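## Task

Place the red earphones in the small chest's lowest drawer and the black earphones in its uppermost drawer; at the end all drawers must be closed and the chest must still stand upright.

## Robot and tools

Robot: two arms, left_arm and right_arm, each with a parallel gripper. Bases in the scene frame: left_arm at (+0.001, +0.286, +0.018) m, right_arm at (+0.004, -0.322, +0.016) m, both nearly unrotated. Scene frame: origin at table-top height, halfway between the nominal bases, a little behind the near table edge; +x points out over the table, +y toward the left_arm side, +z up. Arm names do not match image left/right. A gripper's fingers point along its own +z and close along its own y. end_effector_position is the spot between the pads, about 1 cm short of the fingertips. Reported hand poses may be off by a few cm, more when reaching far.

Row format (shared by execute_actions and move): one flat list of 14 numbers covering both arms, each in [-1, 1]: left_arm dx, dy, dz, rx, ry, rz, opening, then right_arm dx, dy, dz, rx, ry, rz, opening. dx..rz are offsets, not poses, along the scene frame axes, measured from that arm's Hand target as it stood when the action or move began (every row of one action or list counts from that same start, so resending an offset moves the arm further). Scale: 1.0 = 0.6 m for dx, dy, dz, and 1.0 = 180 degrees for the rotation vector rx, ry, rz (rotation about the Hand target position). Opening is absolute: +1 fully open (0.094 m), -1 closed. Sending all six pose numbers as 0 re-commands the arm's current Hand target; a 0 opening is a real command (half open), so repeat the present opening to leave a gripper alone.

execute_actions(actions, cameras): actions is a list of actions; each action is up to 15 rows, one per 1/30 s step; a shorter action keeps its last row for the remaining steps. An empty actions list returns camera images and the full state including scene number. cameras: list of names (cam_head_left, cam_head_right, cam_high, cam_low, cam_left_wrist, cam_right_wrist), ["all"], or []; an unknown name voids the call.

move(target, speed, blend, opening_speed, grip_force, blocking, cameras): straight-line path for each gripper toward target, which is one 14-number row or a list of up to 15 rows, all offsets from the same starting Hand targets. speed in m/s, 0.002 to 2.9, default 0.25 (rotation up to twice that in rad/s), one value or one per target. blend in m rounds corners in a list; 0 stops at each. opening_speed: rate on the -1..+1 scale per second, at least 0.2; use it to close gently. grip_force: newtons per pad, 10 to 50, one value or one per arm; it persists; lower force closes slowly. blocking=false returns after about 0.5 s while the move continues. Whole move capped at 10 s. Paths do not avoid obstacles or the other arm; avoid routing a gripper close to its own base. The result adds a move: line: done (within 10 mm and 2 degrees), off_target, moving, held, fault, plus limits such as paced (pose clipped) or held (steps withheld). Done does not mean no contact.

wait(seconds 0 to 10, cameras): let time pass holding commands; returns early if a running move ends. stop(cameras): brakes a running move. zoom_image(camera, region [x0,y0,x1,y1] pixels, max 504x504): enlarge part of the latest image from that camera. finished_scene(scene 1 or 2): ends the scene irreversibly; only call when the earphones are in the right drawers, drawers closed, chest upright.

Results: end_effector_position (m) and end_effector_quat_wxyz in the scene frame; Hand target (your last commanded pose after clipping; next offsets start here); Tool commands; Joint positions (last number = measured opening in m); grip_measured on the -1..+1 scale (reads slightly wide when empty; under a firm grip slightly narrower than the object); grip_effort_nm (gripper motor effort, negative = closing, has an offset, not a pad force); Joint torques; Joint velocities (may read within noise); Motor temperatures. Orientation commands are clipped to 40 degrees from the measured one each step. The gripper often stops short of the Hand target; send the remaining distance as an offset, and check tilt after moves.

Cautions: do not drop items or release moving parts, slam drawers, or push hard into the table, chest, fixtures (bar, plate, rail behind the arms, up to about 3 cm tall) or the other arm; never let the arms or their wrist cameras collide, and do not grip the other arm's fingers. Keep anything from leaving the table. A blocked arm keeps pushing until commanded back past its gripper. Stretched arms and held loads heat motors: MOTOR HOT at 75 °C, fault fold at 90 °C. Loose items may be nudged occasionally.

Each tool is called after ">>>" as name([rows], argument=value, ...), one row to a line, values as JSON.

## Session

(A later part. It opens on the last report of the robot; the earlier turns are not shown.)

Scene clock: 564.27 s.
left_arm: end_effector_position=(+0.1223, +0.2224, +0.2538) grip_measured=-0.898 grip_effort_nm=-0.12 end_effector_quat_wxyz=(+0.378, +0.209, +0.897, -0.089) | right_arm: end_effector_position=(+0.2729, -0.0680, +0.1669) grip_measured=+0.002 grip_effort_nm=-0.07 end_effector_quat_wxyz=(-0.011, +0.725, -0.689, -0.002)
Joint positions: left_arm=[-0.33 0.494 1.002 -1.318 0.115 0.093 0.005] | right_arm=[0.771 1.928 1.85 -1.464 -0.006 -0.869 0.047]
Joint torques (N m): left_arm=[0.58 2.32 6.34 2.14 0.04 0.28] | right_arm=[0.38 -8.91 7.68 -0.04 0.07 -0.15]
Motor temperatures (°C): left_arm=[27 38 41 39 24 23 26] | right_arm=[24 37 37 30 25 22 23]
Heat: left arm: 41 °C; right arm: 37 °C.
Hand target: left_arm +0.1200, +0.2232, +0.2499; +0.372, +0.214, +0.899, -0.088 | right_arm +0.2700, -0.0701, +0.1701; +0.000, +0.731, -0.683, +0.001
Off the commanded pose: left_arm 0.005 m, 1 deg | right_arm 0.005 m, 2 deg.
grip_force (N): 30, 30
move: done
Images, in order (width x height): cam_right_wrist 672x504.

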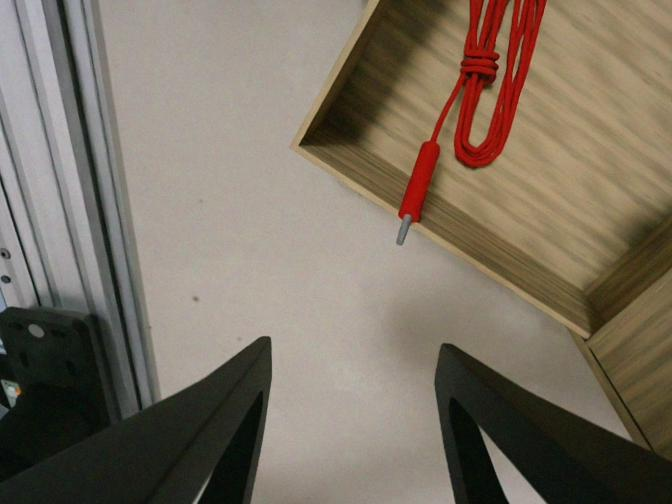

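>>> move([
  [0,0,0,0,0,0,-0.9,0.072,0.028,-0.06,0,0,-0.11,0],
  [0,0,0,0,0,0,-0.9,0.072,0.028,-0.17,0,0,-0.11,0],
  [0,0,0,0,0,0,-0.9,0.072,0.028,-0.17,0,0,-0.11,-1],
  [0,0,0,0,0,0,-0.9,0.072,0.028,-0.12,0,0,-0.11,-1],
  [0,0,0,0,0,0,-0.9,0.099,0.08,-0.12,0,0,-0.11,-1],
  [0,0,0,0,0,0,-0.9,0.099,0.08,-0.17,0,0,-0.11,-1],
], blend=[0.02,0,0,0,0,0], speed=0.15, opening_speed=1, cameras=["cam_right_wrist","cam_left_wrist"])

Scene clock: 589.13 s.
left_arm: end_effector_position=(+0.1223, +0.2223, +0.2538) grip_measured=-0.898 grip_effort_nm=-0.12 end_effector_quat_wxyz=(+0.378, +0.210, +0.897, -0.089) | right_arm: end_effector_position=(+0.3314, -0.0187, +0.0733) grip_measured=-0.981 grip_effort_nm=-0.62 end_effector_quat_wxyz=(+0.009, -0.606, +0.795, +0.003)
Joint positions: left_arm=[-0.33 0.494 1.002 -1.318 0.116 0.093 0.005] | right_arm=[0.762 2.256 1.979 -1.269 -0.006 -0.558 0.001]
Joint torques (N m): left_arm=[0.2 2.32 6.34 2.14 0 0.23] | right_arm=[0.05 -11.92 4.77 0.34 0.08 0.09]
Motor temperatures (°C): left_arm=[26 35 39 39 24 23 26] | right_arm=[24 44 39 30 25 22 23]
Heat: left arm: 39 °C; right arm: 44 °C.
Hand target: left_arm +0.1200, +0.2231, +0.2500; +0.372, +0.214, +0.899, -0.087 | right_arm +0.3294, -0.0221, +0.0681; +0.000, -0.602, +0.798, -0.001
Off the commanded pose: left_arm 0.005 m, 1 deg | right_arm 0.006 m, 1 deg.
grip_force (N): 30, 30
move: done
Images, in order (width x height): cam_left_wrist 672x504, cam_right_wrist 672x504.

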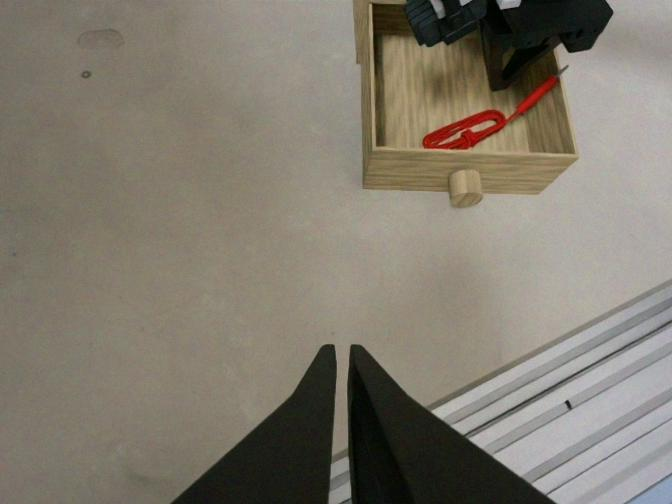

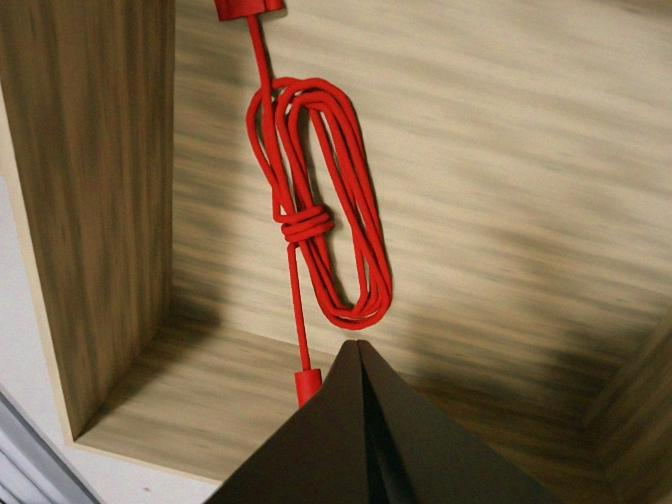

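>>> move([
  [0,0,0,0,0,0,-0.9,0,0,0,0,0,0,0],
  [0,0,0,0,0,0,-0.9,0.003,0.011,-0.075,0,0,0,0],
  [0,0,0,0,0,0,-0.9,0.003,0.011,-0.075,0,0,0,-1],
  [0,0,0,0,0,0,-0.9,0.003,0.011,0.02,0,0,0,-1],
  [0,0,0,0,0,0,-0.9,0.03,0.063,0.02,0,0,0,-1],
  [0,0,0,0,0,0,-0.9,0.03,0.063,-0.055,0,0,0,-1],
], speed=0.12, opening_speed=1.5, cameras=["cam_right_wrist","cam_left_wrist"])

Scene clock: 611.73 s.
left_arm: end_effector_position=(+0.1223, +0.2223, +0.2538) grip_measured=-0.898 grip_effort_nm=-0.12 end_effector_quat_wxyz=(+0.378, +0.210, +0.897, -0.089) | right_arm: end_effector_position=(+0.3518, +0.0105, +0.0537) grip_measured=-0.902 grip_effort_nm=-0.63 end_effector_quat_wxyz=(+0.008, -0.601, +0.799, -0.019)
Joint positions: left_arm=[-0.33 0.494 1.002 -1.318 0.116 0.093 0.005] | right_arm=[0.794 2.454 2.246 -1.346 0.038 -0.513 0.005]
Joint torques (N m): left_arm=[0.17 2.32 6.35 2.14 0.01 0.23] | right_arm=[0.12 -11.96 2.77 0.84 -0.31 -0.06]
Motor temperatures (°C): left_arm=[26 33 38 39 24 23 26] | right_arm=[24 49 38 30 25 22 24]
Heat: left arm: 39 °C; right arm: 49 °C.
Hand target: left_arm +0.1200, +0.2231, +0.2500; +0.372, +0.214, +0.899, -0.087 | right_arm +0.3474, +0.0156, +0.0350; +0.000, -0.602, +0.798, -0.001
Off the commanded pose: left_arm 0.005 m, 1 deg | right_arm 0.020 m, 2 deg.
grip_force (N): 30, 30
move: off_target (right_arm)
Images, in order (width x height): cam_left_wrist 672x504, cam_right_wrist 672x504.

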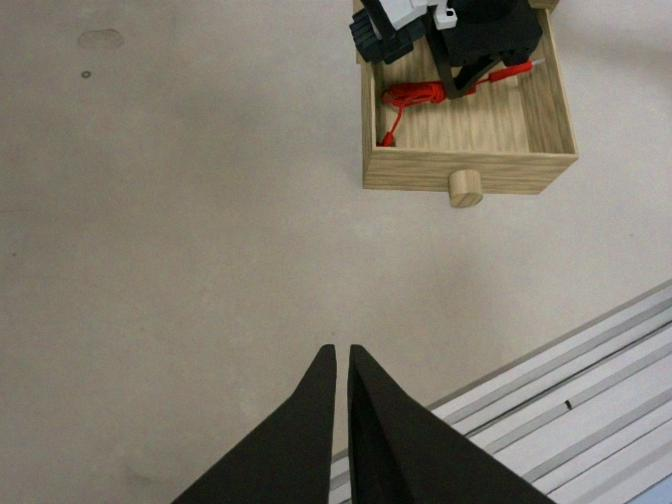

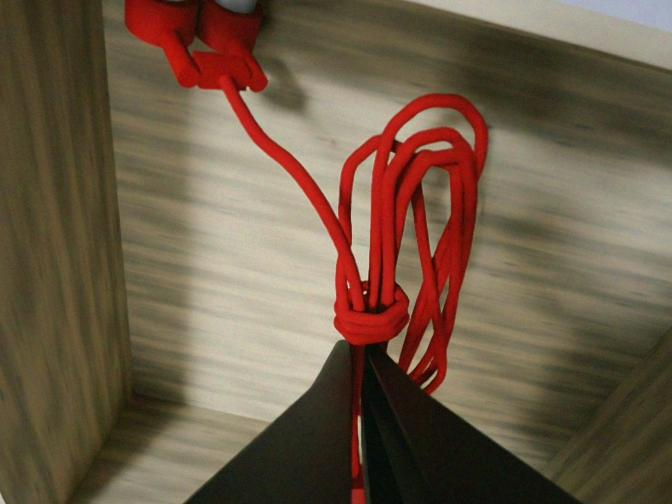

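>>> move([
  [0,0,0,0,0,0,-0.9,0,0,0.09,0,0,0,-1],
  [0,0,0,0,0,0,-0.9,0.018,0.035,0.09,0,0,0,-1],
  [0,0,0,0,0,0,-0.9,0.018,0.035,0.04,0,0,0,-1],
], speed=0.12, cameras=["cam_right_wrist","cam_left_wrist"])

>>> zoom_image(camera="cam_left_wrist", region=[340, 0, 600, 200])

Scene clock: 628.13 s.
left_arm: end_effector_position=(+0.1223, +0.2223, +0.2538) grip_measured=-0.898 grip_effort_nm=-0.12 end_effector_quat_wxyz=(+0.378, +0.210, +0.897, -0.089) | right_arm: end_effector_position=(+0.3698, +0.0428, +0.0553) grip_measured=-0.902 grip_effort_nm=-0.63 end_effector_quat_wxyz=(+0.029, -0.603, +0.797, +0.002)
Joint positions: left_arm=[-0.33 0.494 1.002 -1.318 0.116 0.093 0.005] | right_arm=[0.802 2.657 2.635 -1.484 0.003 -0.511 0.005]
Joint torques (N m): left_arm=[0.18 2.32 6.35 2.15 0.01 0.24] | right_arm=[0.59 -14.16 7.73 -0.29 0 0.08]
Motor temperatures (°C): left_arm=[26 32 37 40 24 23 25] | right_arm=[24 54 38 30 25 22 24]
Heat: left arm: 40 °C; right arm: 54 °C.
Hand target: left_arm +0.1200, +0.2231, +0.2500; +0.372, +0.214, +0.899, -0.087 | right_arm +0.3582, +0.0367, +0.0590; +0.000, -0.602, +0.798, -0.001
Off the commanded pose: left_arm 0.005 m, 1 deg | right_arm 0.014 m, 3 deg.
joint sent to its limit (right arm) — joint 4 (wrist pitch), lower limit. The joint targets still meet the commanded pose.
grip_force (N): 30, 30
move: off_target (right_arm)
Images, in order (width x height): cam_left_wrist 672x504, cam_right_wrist 672x504.

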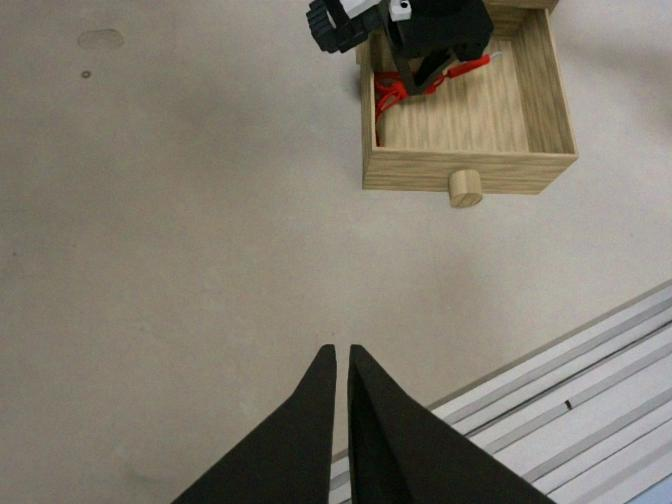

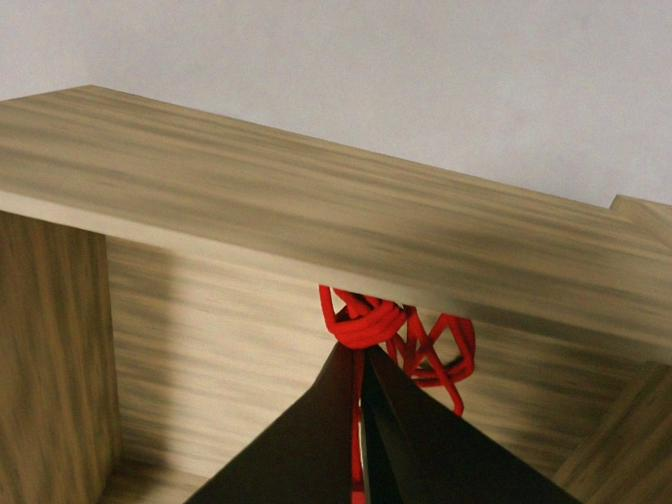

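Scaled by 1.938 from the camera's 672x504 image, which has a finer 960x720 frame.

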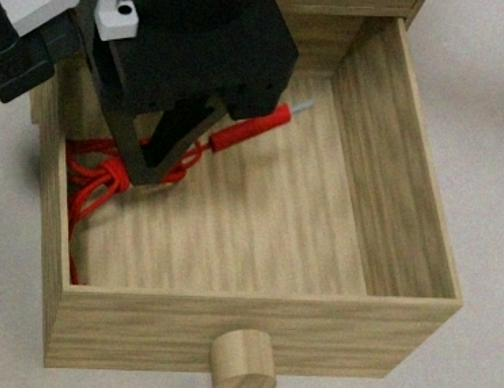

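>>> move([
  [0,0,0,0,0,0,-0.9,-0.01,-0.012,-0.015,0,0,0,-1],
  [0,0,0,0,0,0,-0.9,-0.01,-0.012,-0.015,0,0,0,-0.1],
  [0,0,0,0,0,0,-0.9,-0.01,-0.012,0.33,0,0,0,-0.1],
  [0,0,0,0,0,0,-0.9,-0.17,-0.5,0.36,0,0,-0.3,0],
], speed=[0.1,0.1,0.2,0.3], blend=[0,0,0.04,0], cameras=["cam_left_wrist","cam_high"])

>>> zoom_image(camera="cam_left_wrist", region=[340, 0, 600, 200])

Scene clock: 641.93 s.
left_arm: end_effector_position=(+0.1223, +0.2223, +0.2538) grip_measured=-0.898 grip_effort_nm=-0.12 end_effector_quat_wxyz=(+0.378, +0.210, +0.897, -0.089) | right_arm: end_effector_position=(+0.2765, -0.2575, +0.2831) grip_measured=-0.002 grip_effort_nm=0.14 end_effector_quat_wxyz=(+0.186, -0.176, +0.967, +0.006)
Joint positions: left_arm=[-0.33 0.494 1.002 -1.318 0.116 0.093 0.005] | right_arm=[0.245 1.375 1.663 -1.48 0.001 -0.132 0.047]
Joint torques (N m): left_arm=[0.17 2.3 6.34 2.14 0 0.23] | right_arm=[-0.46 -5.29 4.31 0.43 -0.01 0.01]
Motor temperatures (°C): left_arm=[26 32 37 40 24 23 25] | right_arm=[24 60 38 29 25 22 24]
Heat: left arm: 40 °C; right arm: 60 °C.
Hand target: left_arm +0.1200, +0.2231, +0.2500; +0.372, +0.214, +0.899, -0.087 | right_arm +0.2561, -0.2633, +0.2751; -0.001, -0.174, +0.985, -0.001
Off the commanded pose: left_arm 0.005 m, 1 deg | right_arm 0.023 m, 21 deg.
joint sent to its limit (right arm) — joint 4 (wrist pitch), lower limit. The joint targets are off in orientation, not in position.
grip_force (N): 30, 30
move: off_target (right_arm); target 2's new opening was sent with right_arm's hand 0.019 m and 2 deg from that target; target 4's new opening was sent with right_arm's hand 0.023 m and 21 deg from that target
Images, in order (width x height): cam_high 672x504, cam_left_wrist 672x504.

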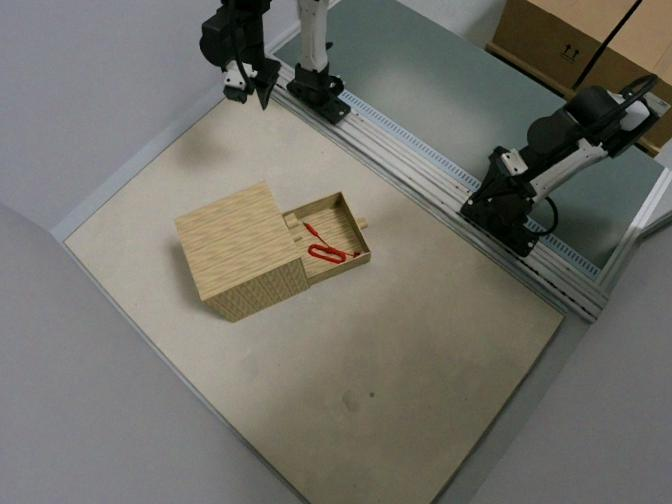

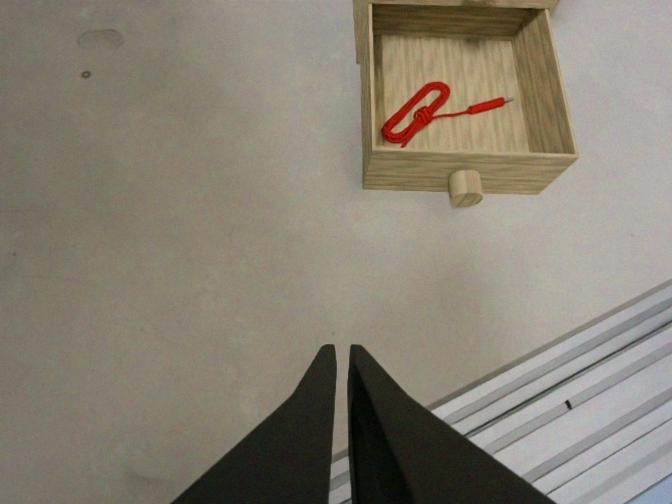

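Scaled by 1.938 from the camera's 672x504 image, which has a finer 960x720 frame.

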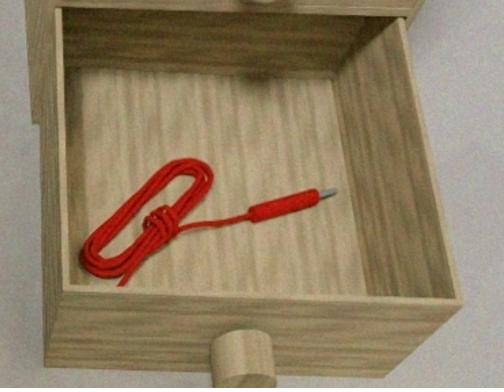

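>>> move([
  [0.125,-0.285,-0.083,0,0,0,-0.9,0,0,0,0,0,0,0],
  [0.125,-0.285,-0.335,0,0,0,-0.9,0,0,0,0,0,0,0],
  [0.273,-0.36,-0.325,0,0,0,-0.9,0,0,0,0,0,0,0],
], speed=[0.25,0.2,0.07], blend=[0.03,0,0], cameras=["cam_left_wrist","cam_high"])

Scene clock: 659.07 s.
left_arm: end_effector_position=(+0.2707, +0.0172, +0.0462) grip_measured=-0.898 grip_effort_nm=-0.12 end_effector_quat_wxyz=(+0.354, +0.216, +0.907, -0.078) | right_arm: end_effector_position=(+0.2765, -0.2575, +0.2831) grip_measured=-0.002 grip_effort_nm=0.14 end_effector_quat_wxyz=(+0.186, -0.176, +0.967, +0.006)
Joint positions: left_arm=[-0.926 1.649 0.685 0.058 -0.279 -0.351 0.005] | right_arm=[0.245 1.375 1.663 -1.48 0.001 -0.132 0.047]
Joint torques (N m): left_arm=[0.87 -4.7 9.94 2.48 -0.27 0.33] | right_arm=[-0.44 -5.27 4.29 0.43 -0.01 0.01]
Motor temperatures (°C): left_arm=[26 32 37 41 24 23 25] | right_arm=[24 52 38 29 25 22 23]
Heat: left arm: 41 °C; right arm: 52 °C.
Hand target: left_arm +0.2839, +0.0071, +0.0551; +0.372, +0.214, +0.899, -0.087 | right_arm +0.2561, -0.2633, +0.2751; -0.001, -0.174, +0.985, -0.001
Off the commanded pose: left_arm 0.019 m, 2 deg | right_arm 0.023 m, 21 deg.
joint sent to its limit (right arm) — joint 4 (wrist pitch), lower limit. The joint targets are off in orientation, not in position.
grip_force (N): 30, 30
move: off_target (left_arm, right_arm)
Images, in order (width x height): cam_high 672x504, cam_left_wrist 672x504.

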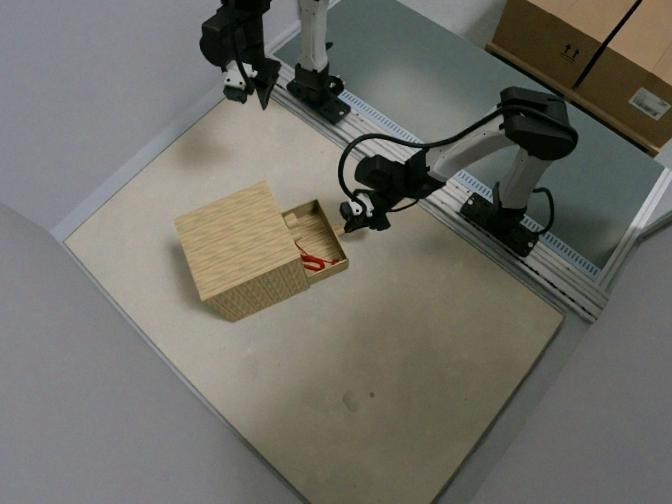

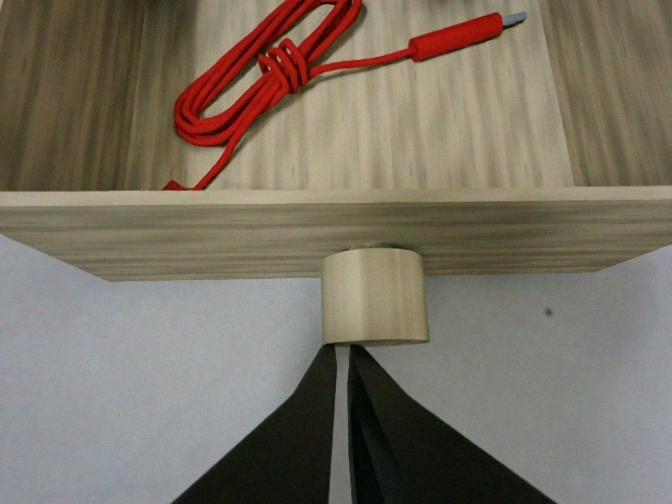

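>>> move(target=[0.158,-0.088,0.005,0,0,0,-0.9,0,0,0,0,0,0,0], speed=0.07, cameras=["cam_left_wrist","cam_high"])

Scene clock: 670.83 s.
left_arm: end_effector_position=(+0.3613, -0.0394, +0.0510) grip_measured=-0.898 grip_effort_nm=-0.12 end_effector_quat_wxyz=(+0.356, +0.215, +0.906, -0.082) | right_arm: end_effector_position=(+0.2765, -0.2575, +0.2831) grip_measured=-0.002 grip_effort_nm=0.14 end_effector_quat_wxyz=(+0.186, -0.176, +0.967, +0.006)
Joint positions: left_arm=[-0.827 1.976 1.115 -0.019 -0.214 -0.272 0.005] | right_arm=[0.245 1.375 1.663 -1.48 0.001 -0.132 0.047]
Joint torques (N m): left_arm=[1.52 -7.41 11.38 2.42 -0.17 0.36] | right_arm=[-0.49 -5.27 4.31 0.43 0.01 0.01]
Heat: left arm: 43 °C; right arm: 48 °C.
Hand target: left_arm +0.3785, -0.0458, +0.0580; +0.372, +0.214, +0.899, -0.087 | right_arm +0.2561, -0.2633, +0.2751; -0.001, -0.174, +0.985, -0.001
Off the commanded pose: left_arm 0.020 m, 2 deg | right_arm 0.023 m, 21 deg.
joint sent to its limit (right arm) — joint 4 (wrist pitch), lower limit. The joint targets are off in orientation, not in position.
grip_force (N): 30, 30
move: off_target (left_arm, right_arm)
Images, in order (width x height): cam_high 672x504, cam_left_wrist 672x504.

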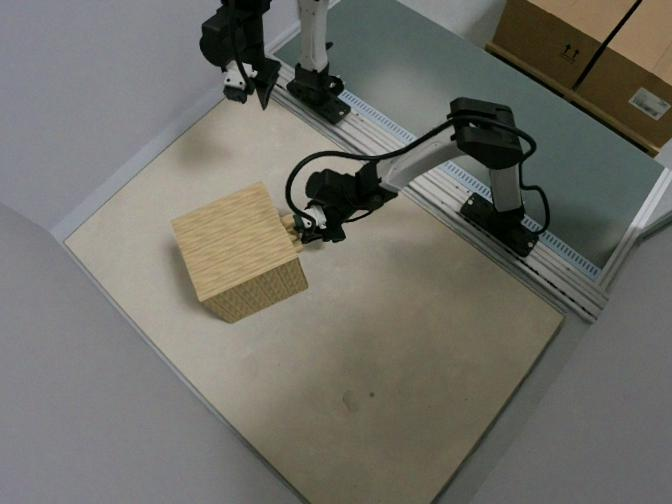

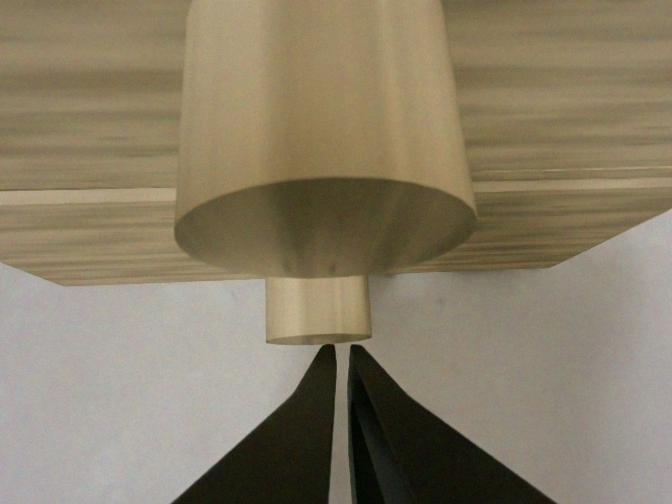

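>>> move([
  [-0.18,0.1,0.03,0,0,0,-0.9,0,0,0,0,0,0,0],
  [-0.3,0.3,0.25,0,0,0,-0.9,0,0,0,0,0,0,0],
], blend=[0.03,0], cameras=["cam_left_wrist","cam_head_right"])

>>> zoom_image(camera="cam_head_right", region=[370, 190, 520, 340])

Scene clock: 681.27 s.
left_arm: end_effector_position=(+0.1965, +0.1342, +0.2004) grip_measured=-0.898 grip_effort_nm=-0.12 end_effector_quat_wxyz=(+0.368, +0.212, +0.901, -0.087) | right_arm: end_effector_position=(+0.2765, -0.2575, +0.2831) grip_measured=-0.002 grip_effort_nm=0.14 end_effector_quat_wxyz=(+0.186, -0.176, +0.967, +0.006)
Joint positions: left_arm=[-0.798 0.826 0.793 -0.814 -0.199 -0.249 0.005] | right_arm=[0.245 1.375 1.663 -1.48 0.001 -0.132 0.047]
Joint torques (N m): left_arm=[0.69 -0.29 10.66 2.08 -0.17 0.27] | right_arm=[-0.46 -5.3 4.3 0.43 0 0.01]
Motor temperatures (°C): left_arm=[26 34 41 43 24 23 25] | right_arm=[24 46 37 29 25 22 23]
Heat: left arm: 43 °C; right arm: 46 °C.
Hand target: left_arm +0.1985, +0.1342, +0.2079; +0.372, +0.214, +0.899, -0.087 | right_arm +0.2561, -0.2633, +0.2751; -0.001, -0.174, +0.985, -0.001
Off the commanded pose: left_arm 0.008 m, 1 deg | right_arm 0.023 m, 21 deg.
joint sent to its limit (right arm) — joint 4 (wrist pitch), lower limit. The joint targets are off in orientation, not in position.
grip_force (N): 30, 30
move: off_target (right_arm)
Images, in order (width x height): cam_head_right 672x504, cam_left_wrist 672x504.

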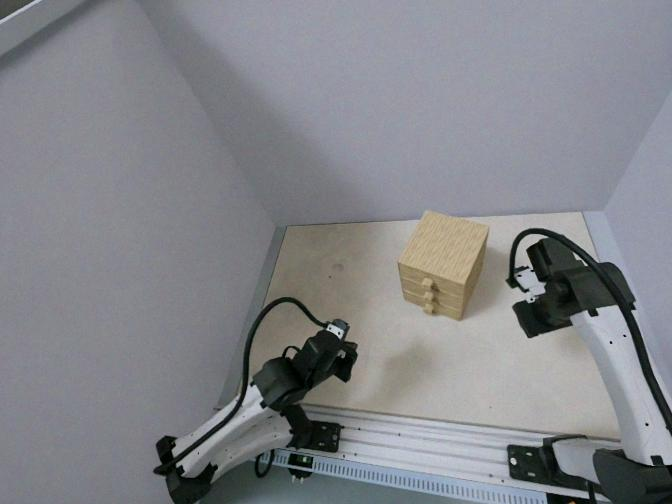

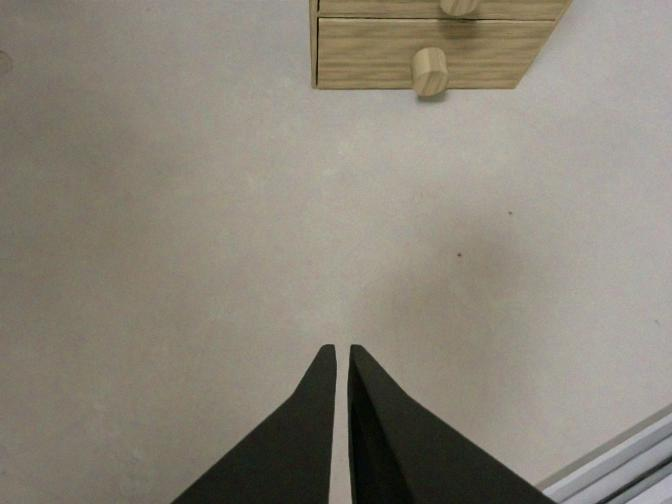

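Scaled by 3.360 from the camera's 672x504 image, which has a finer 960x720 frame.

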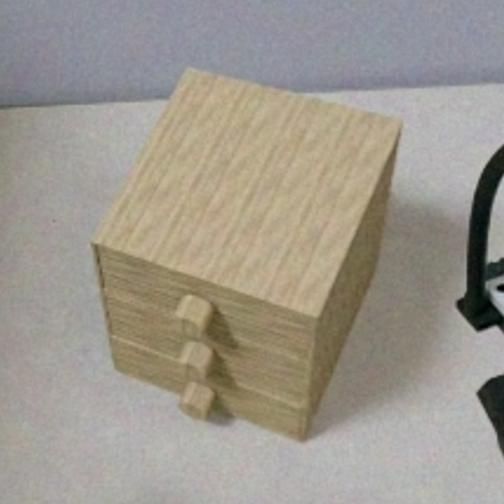

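All shut.

>>> finished_scene(scene=1)

The scene is finished: the task was done.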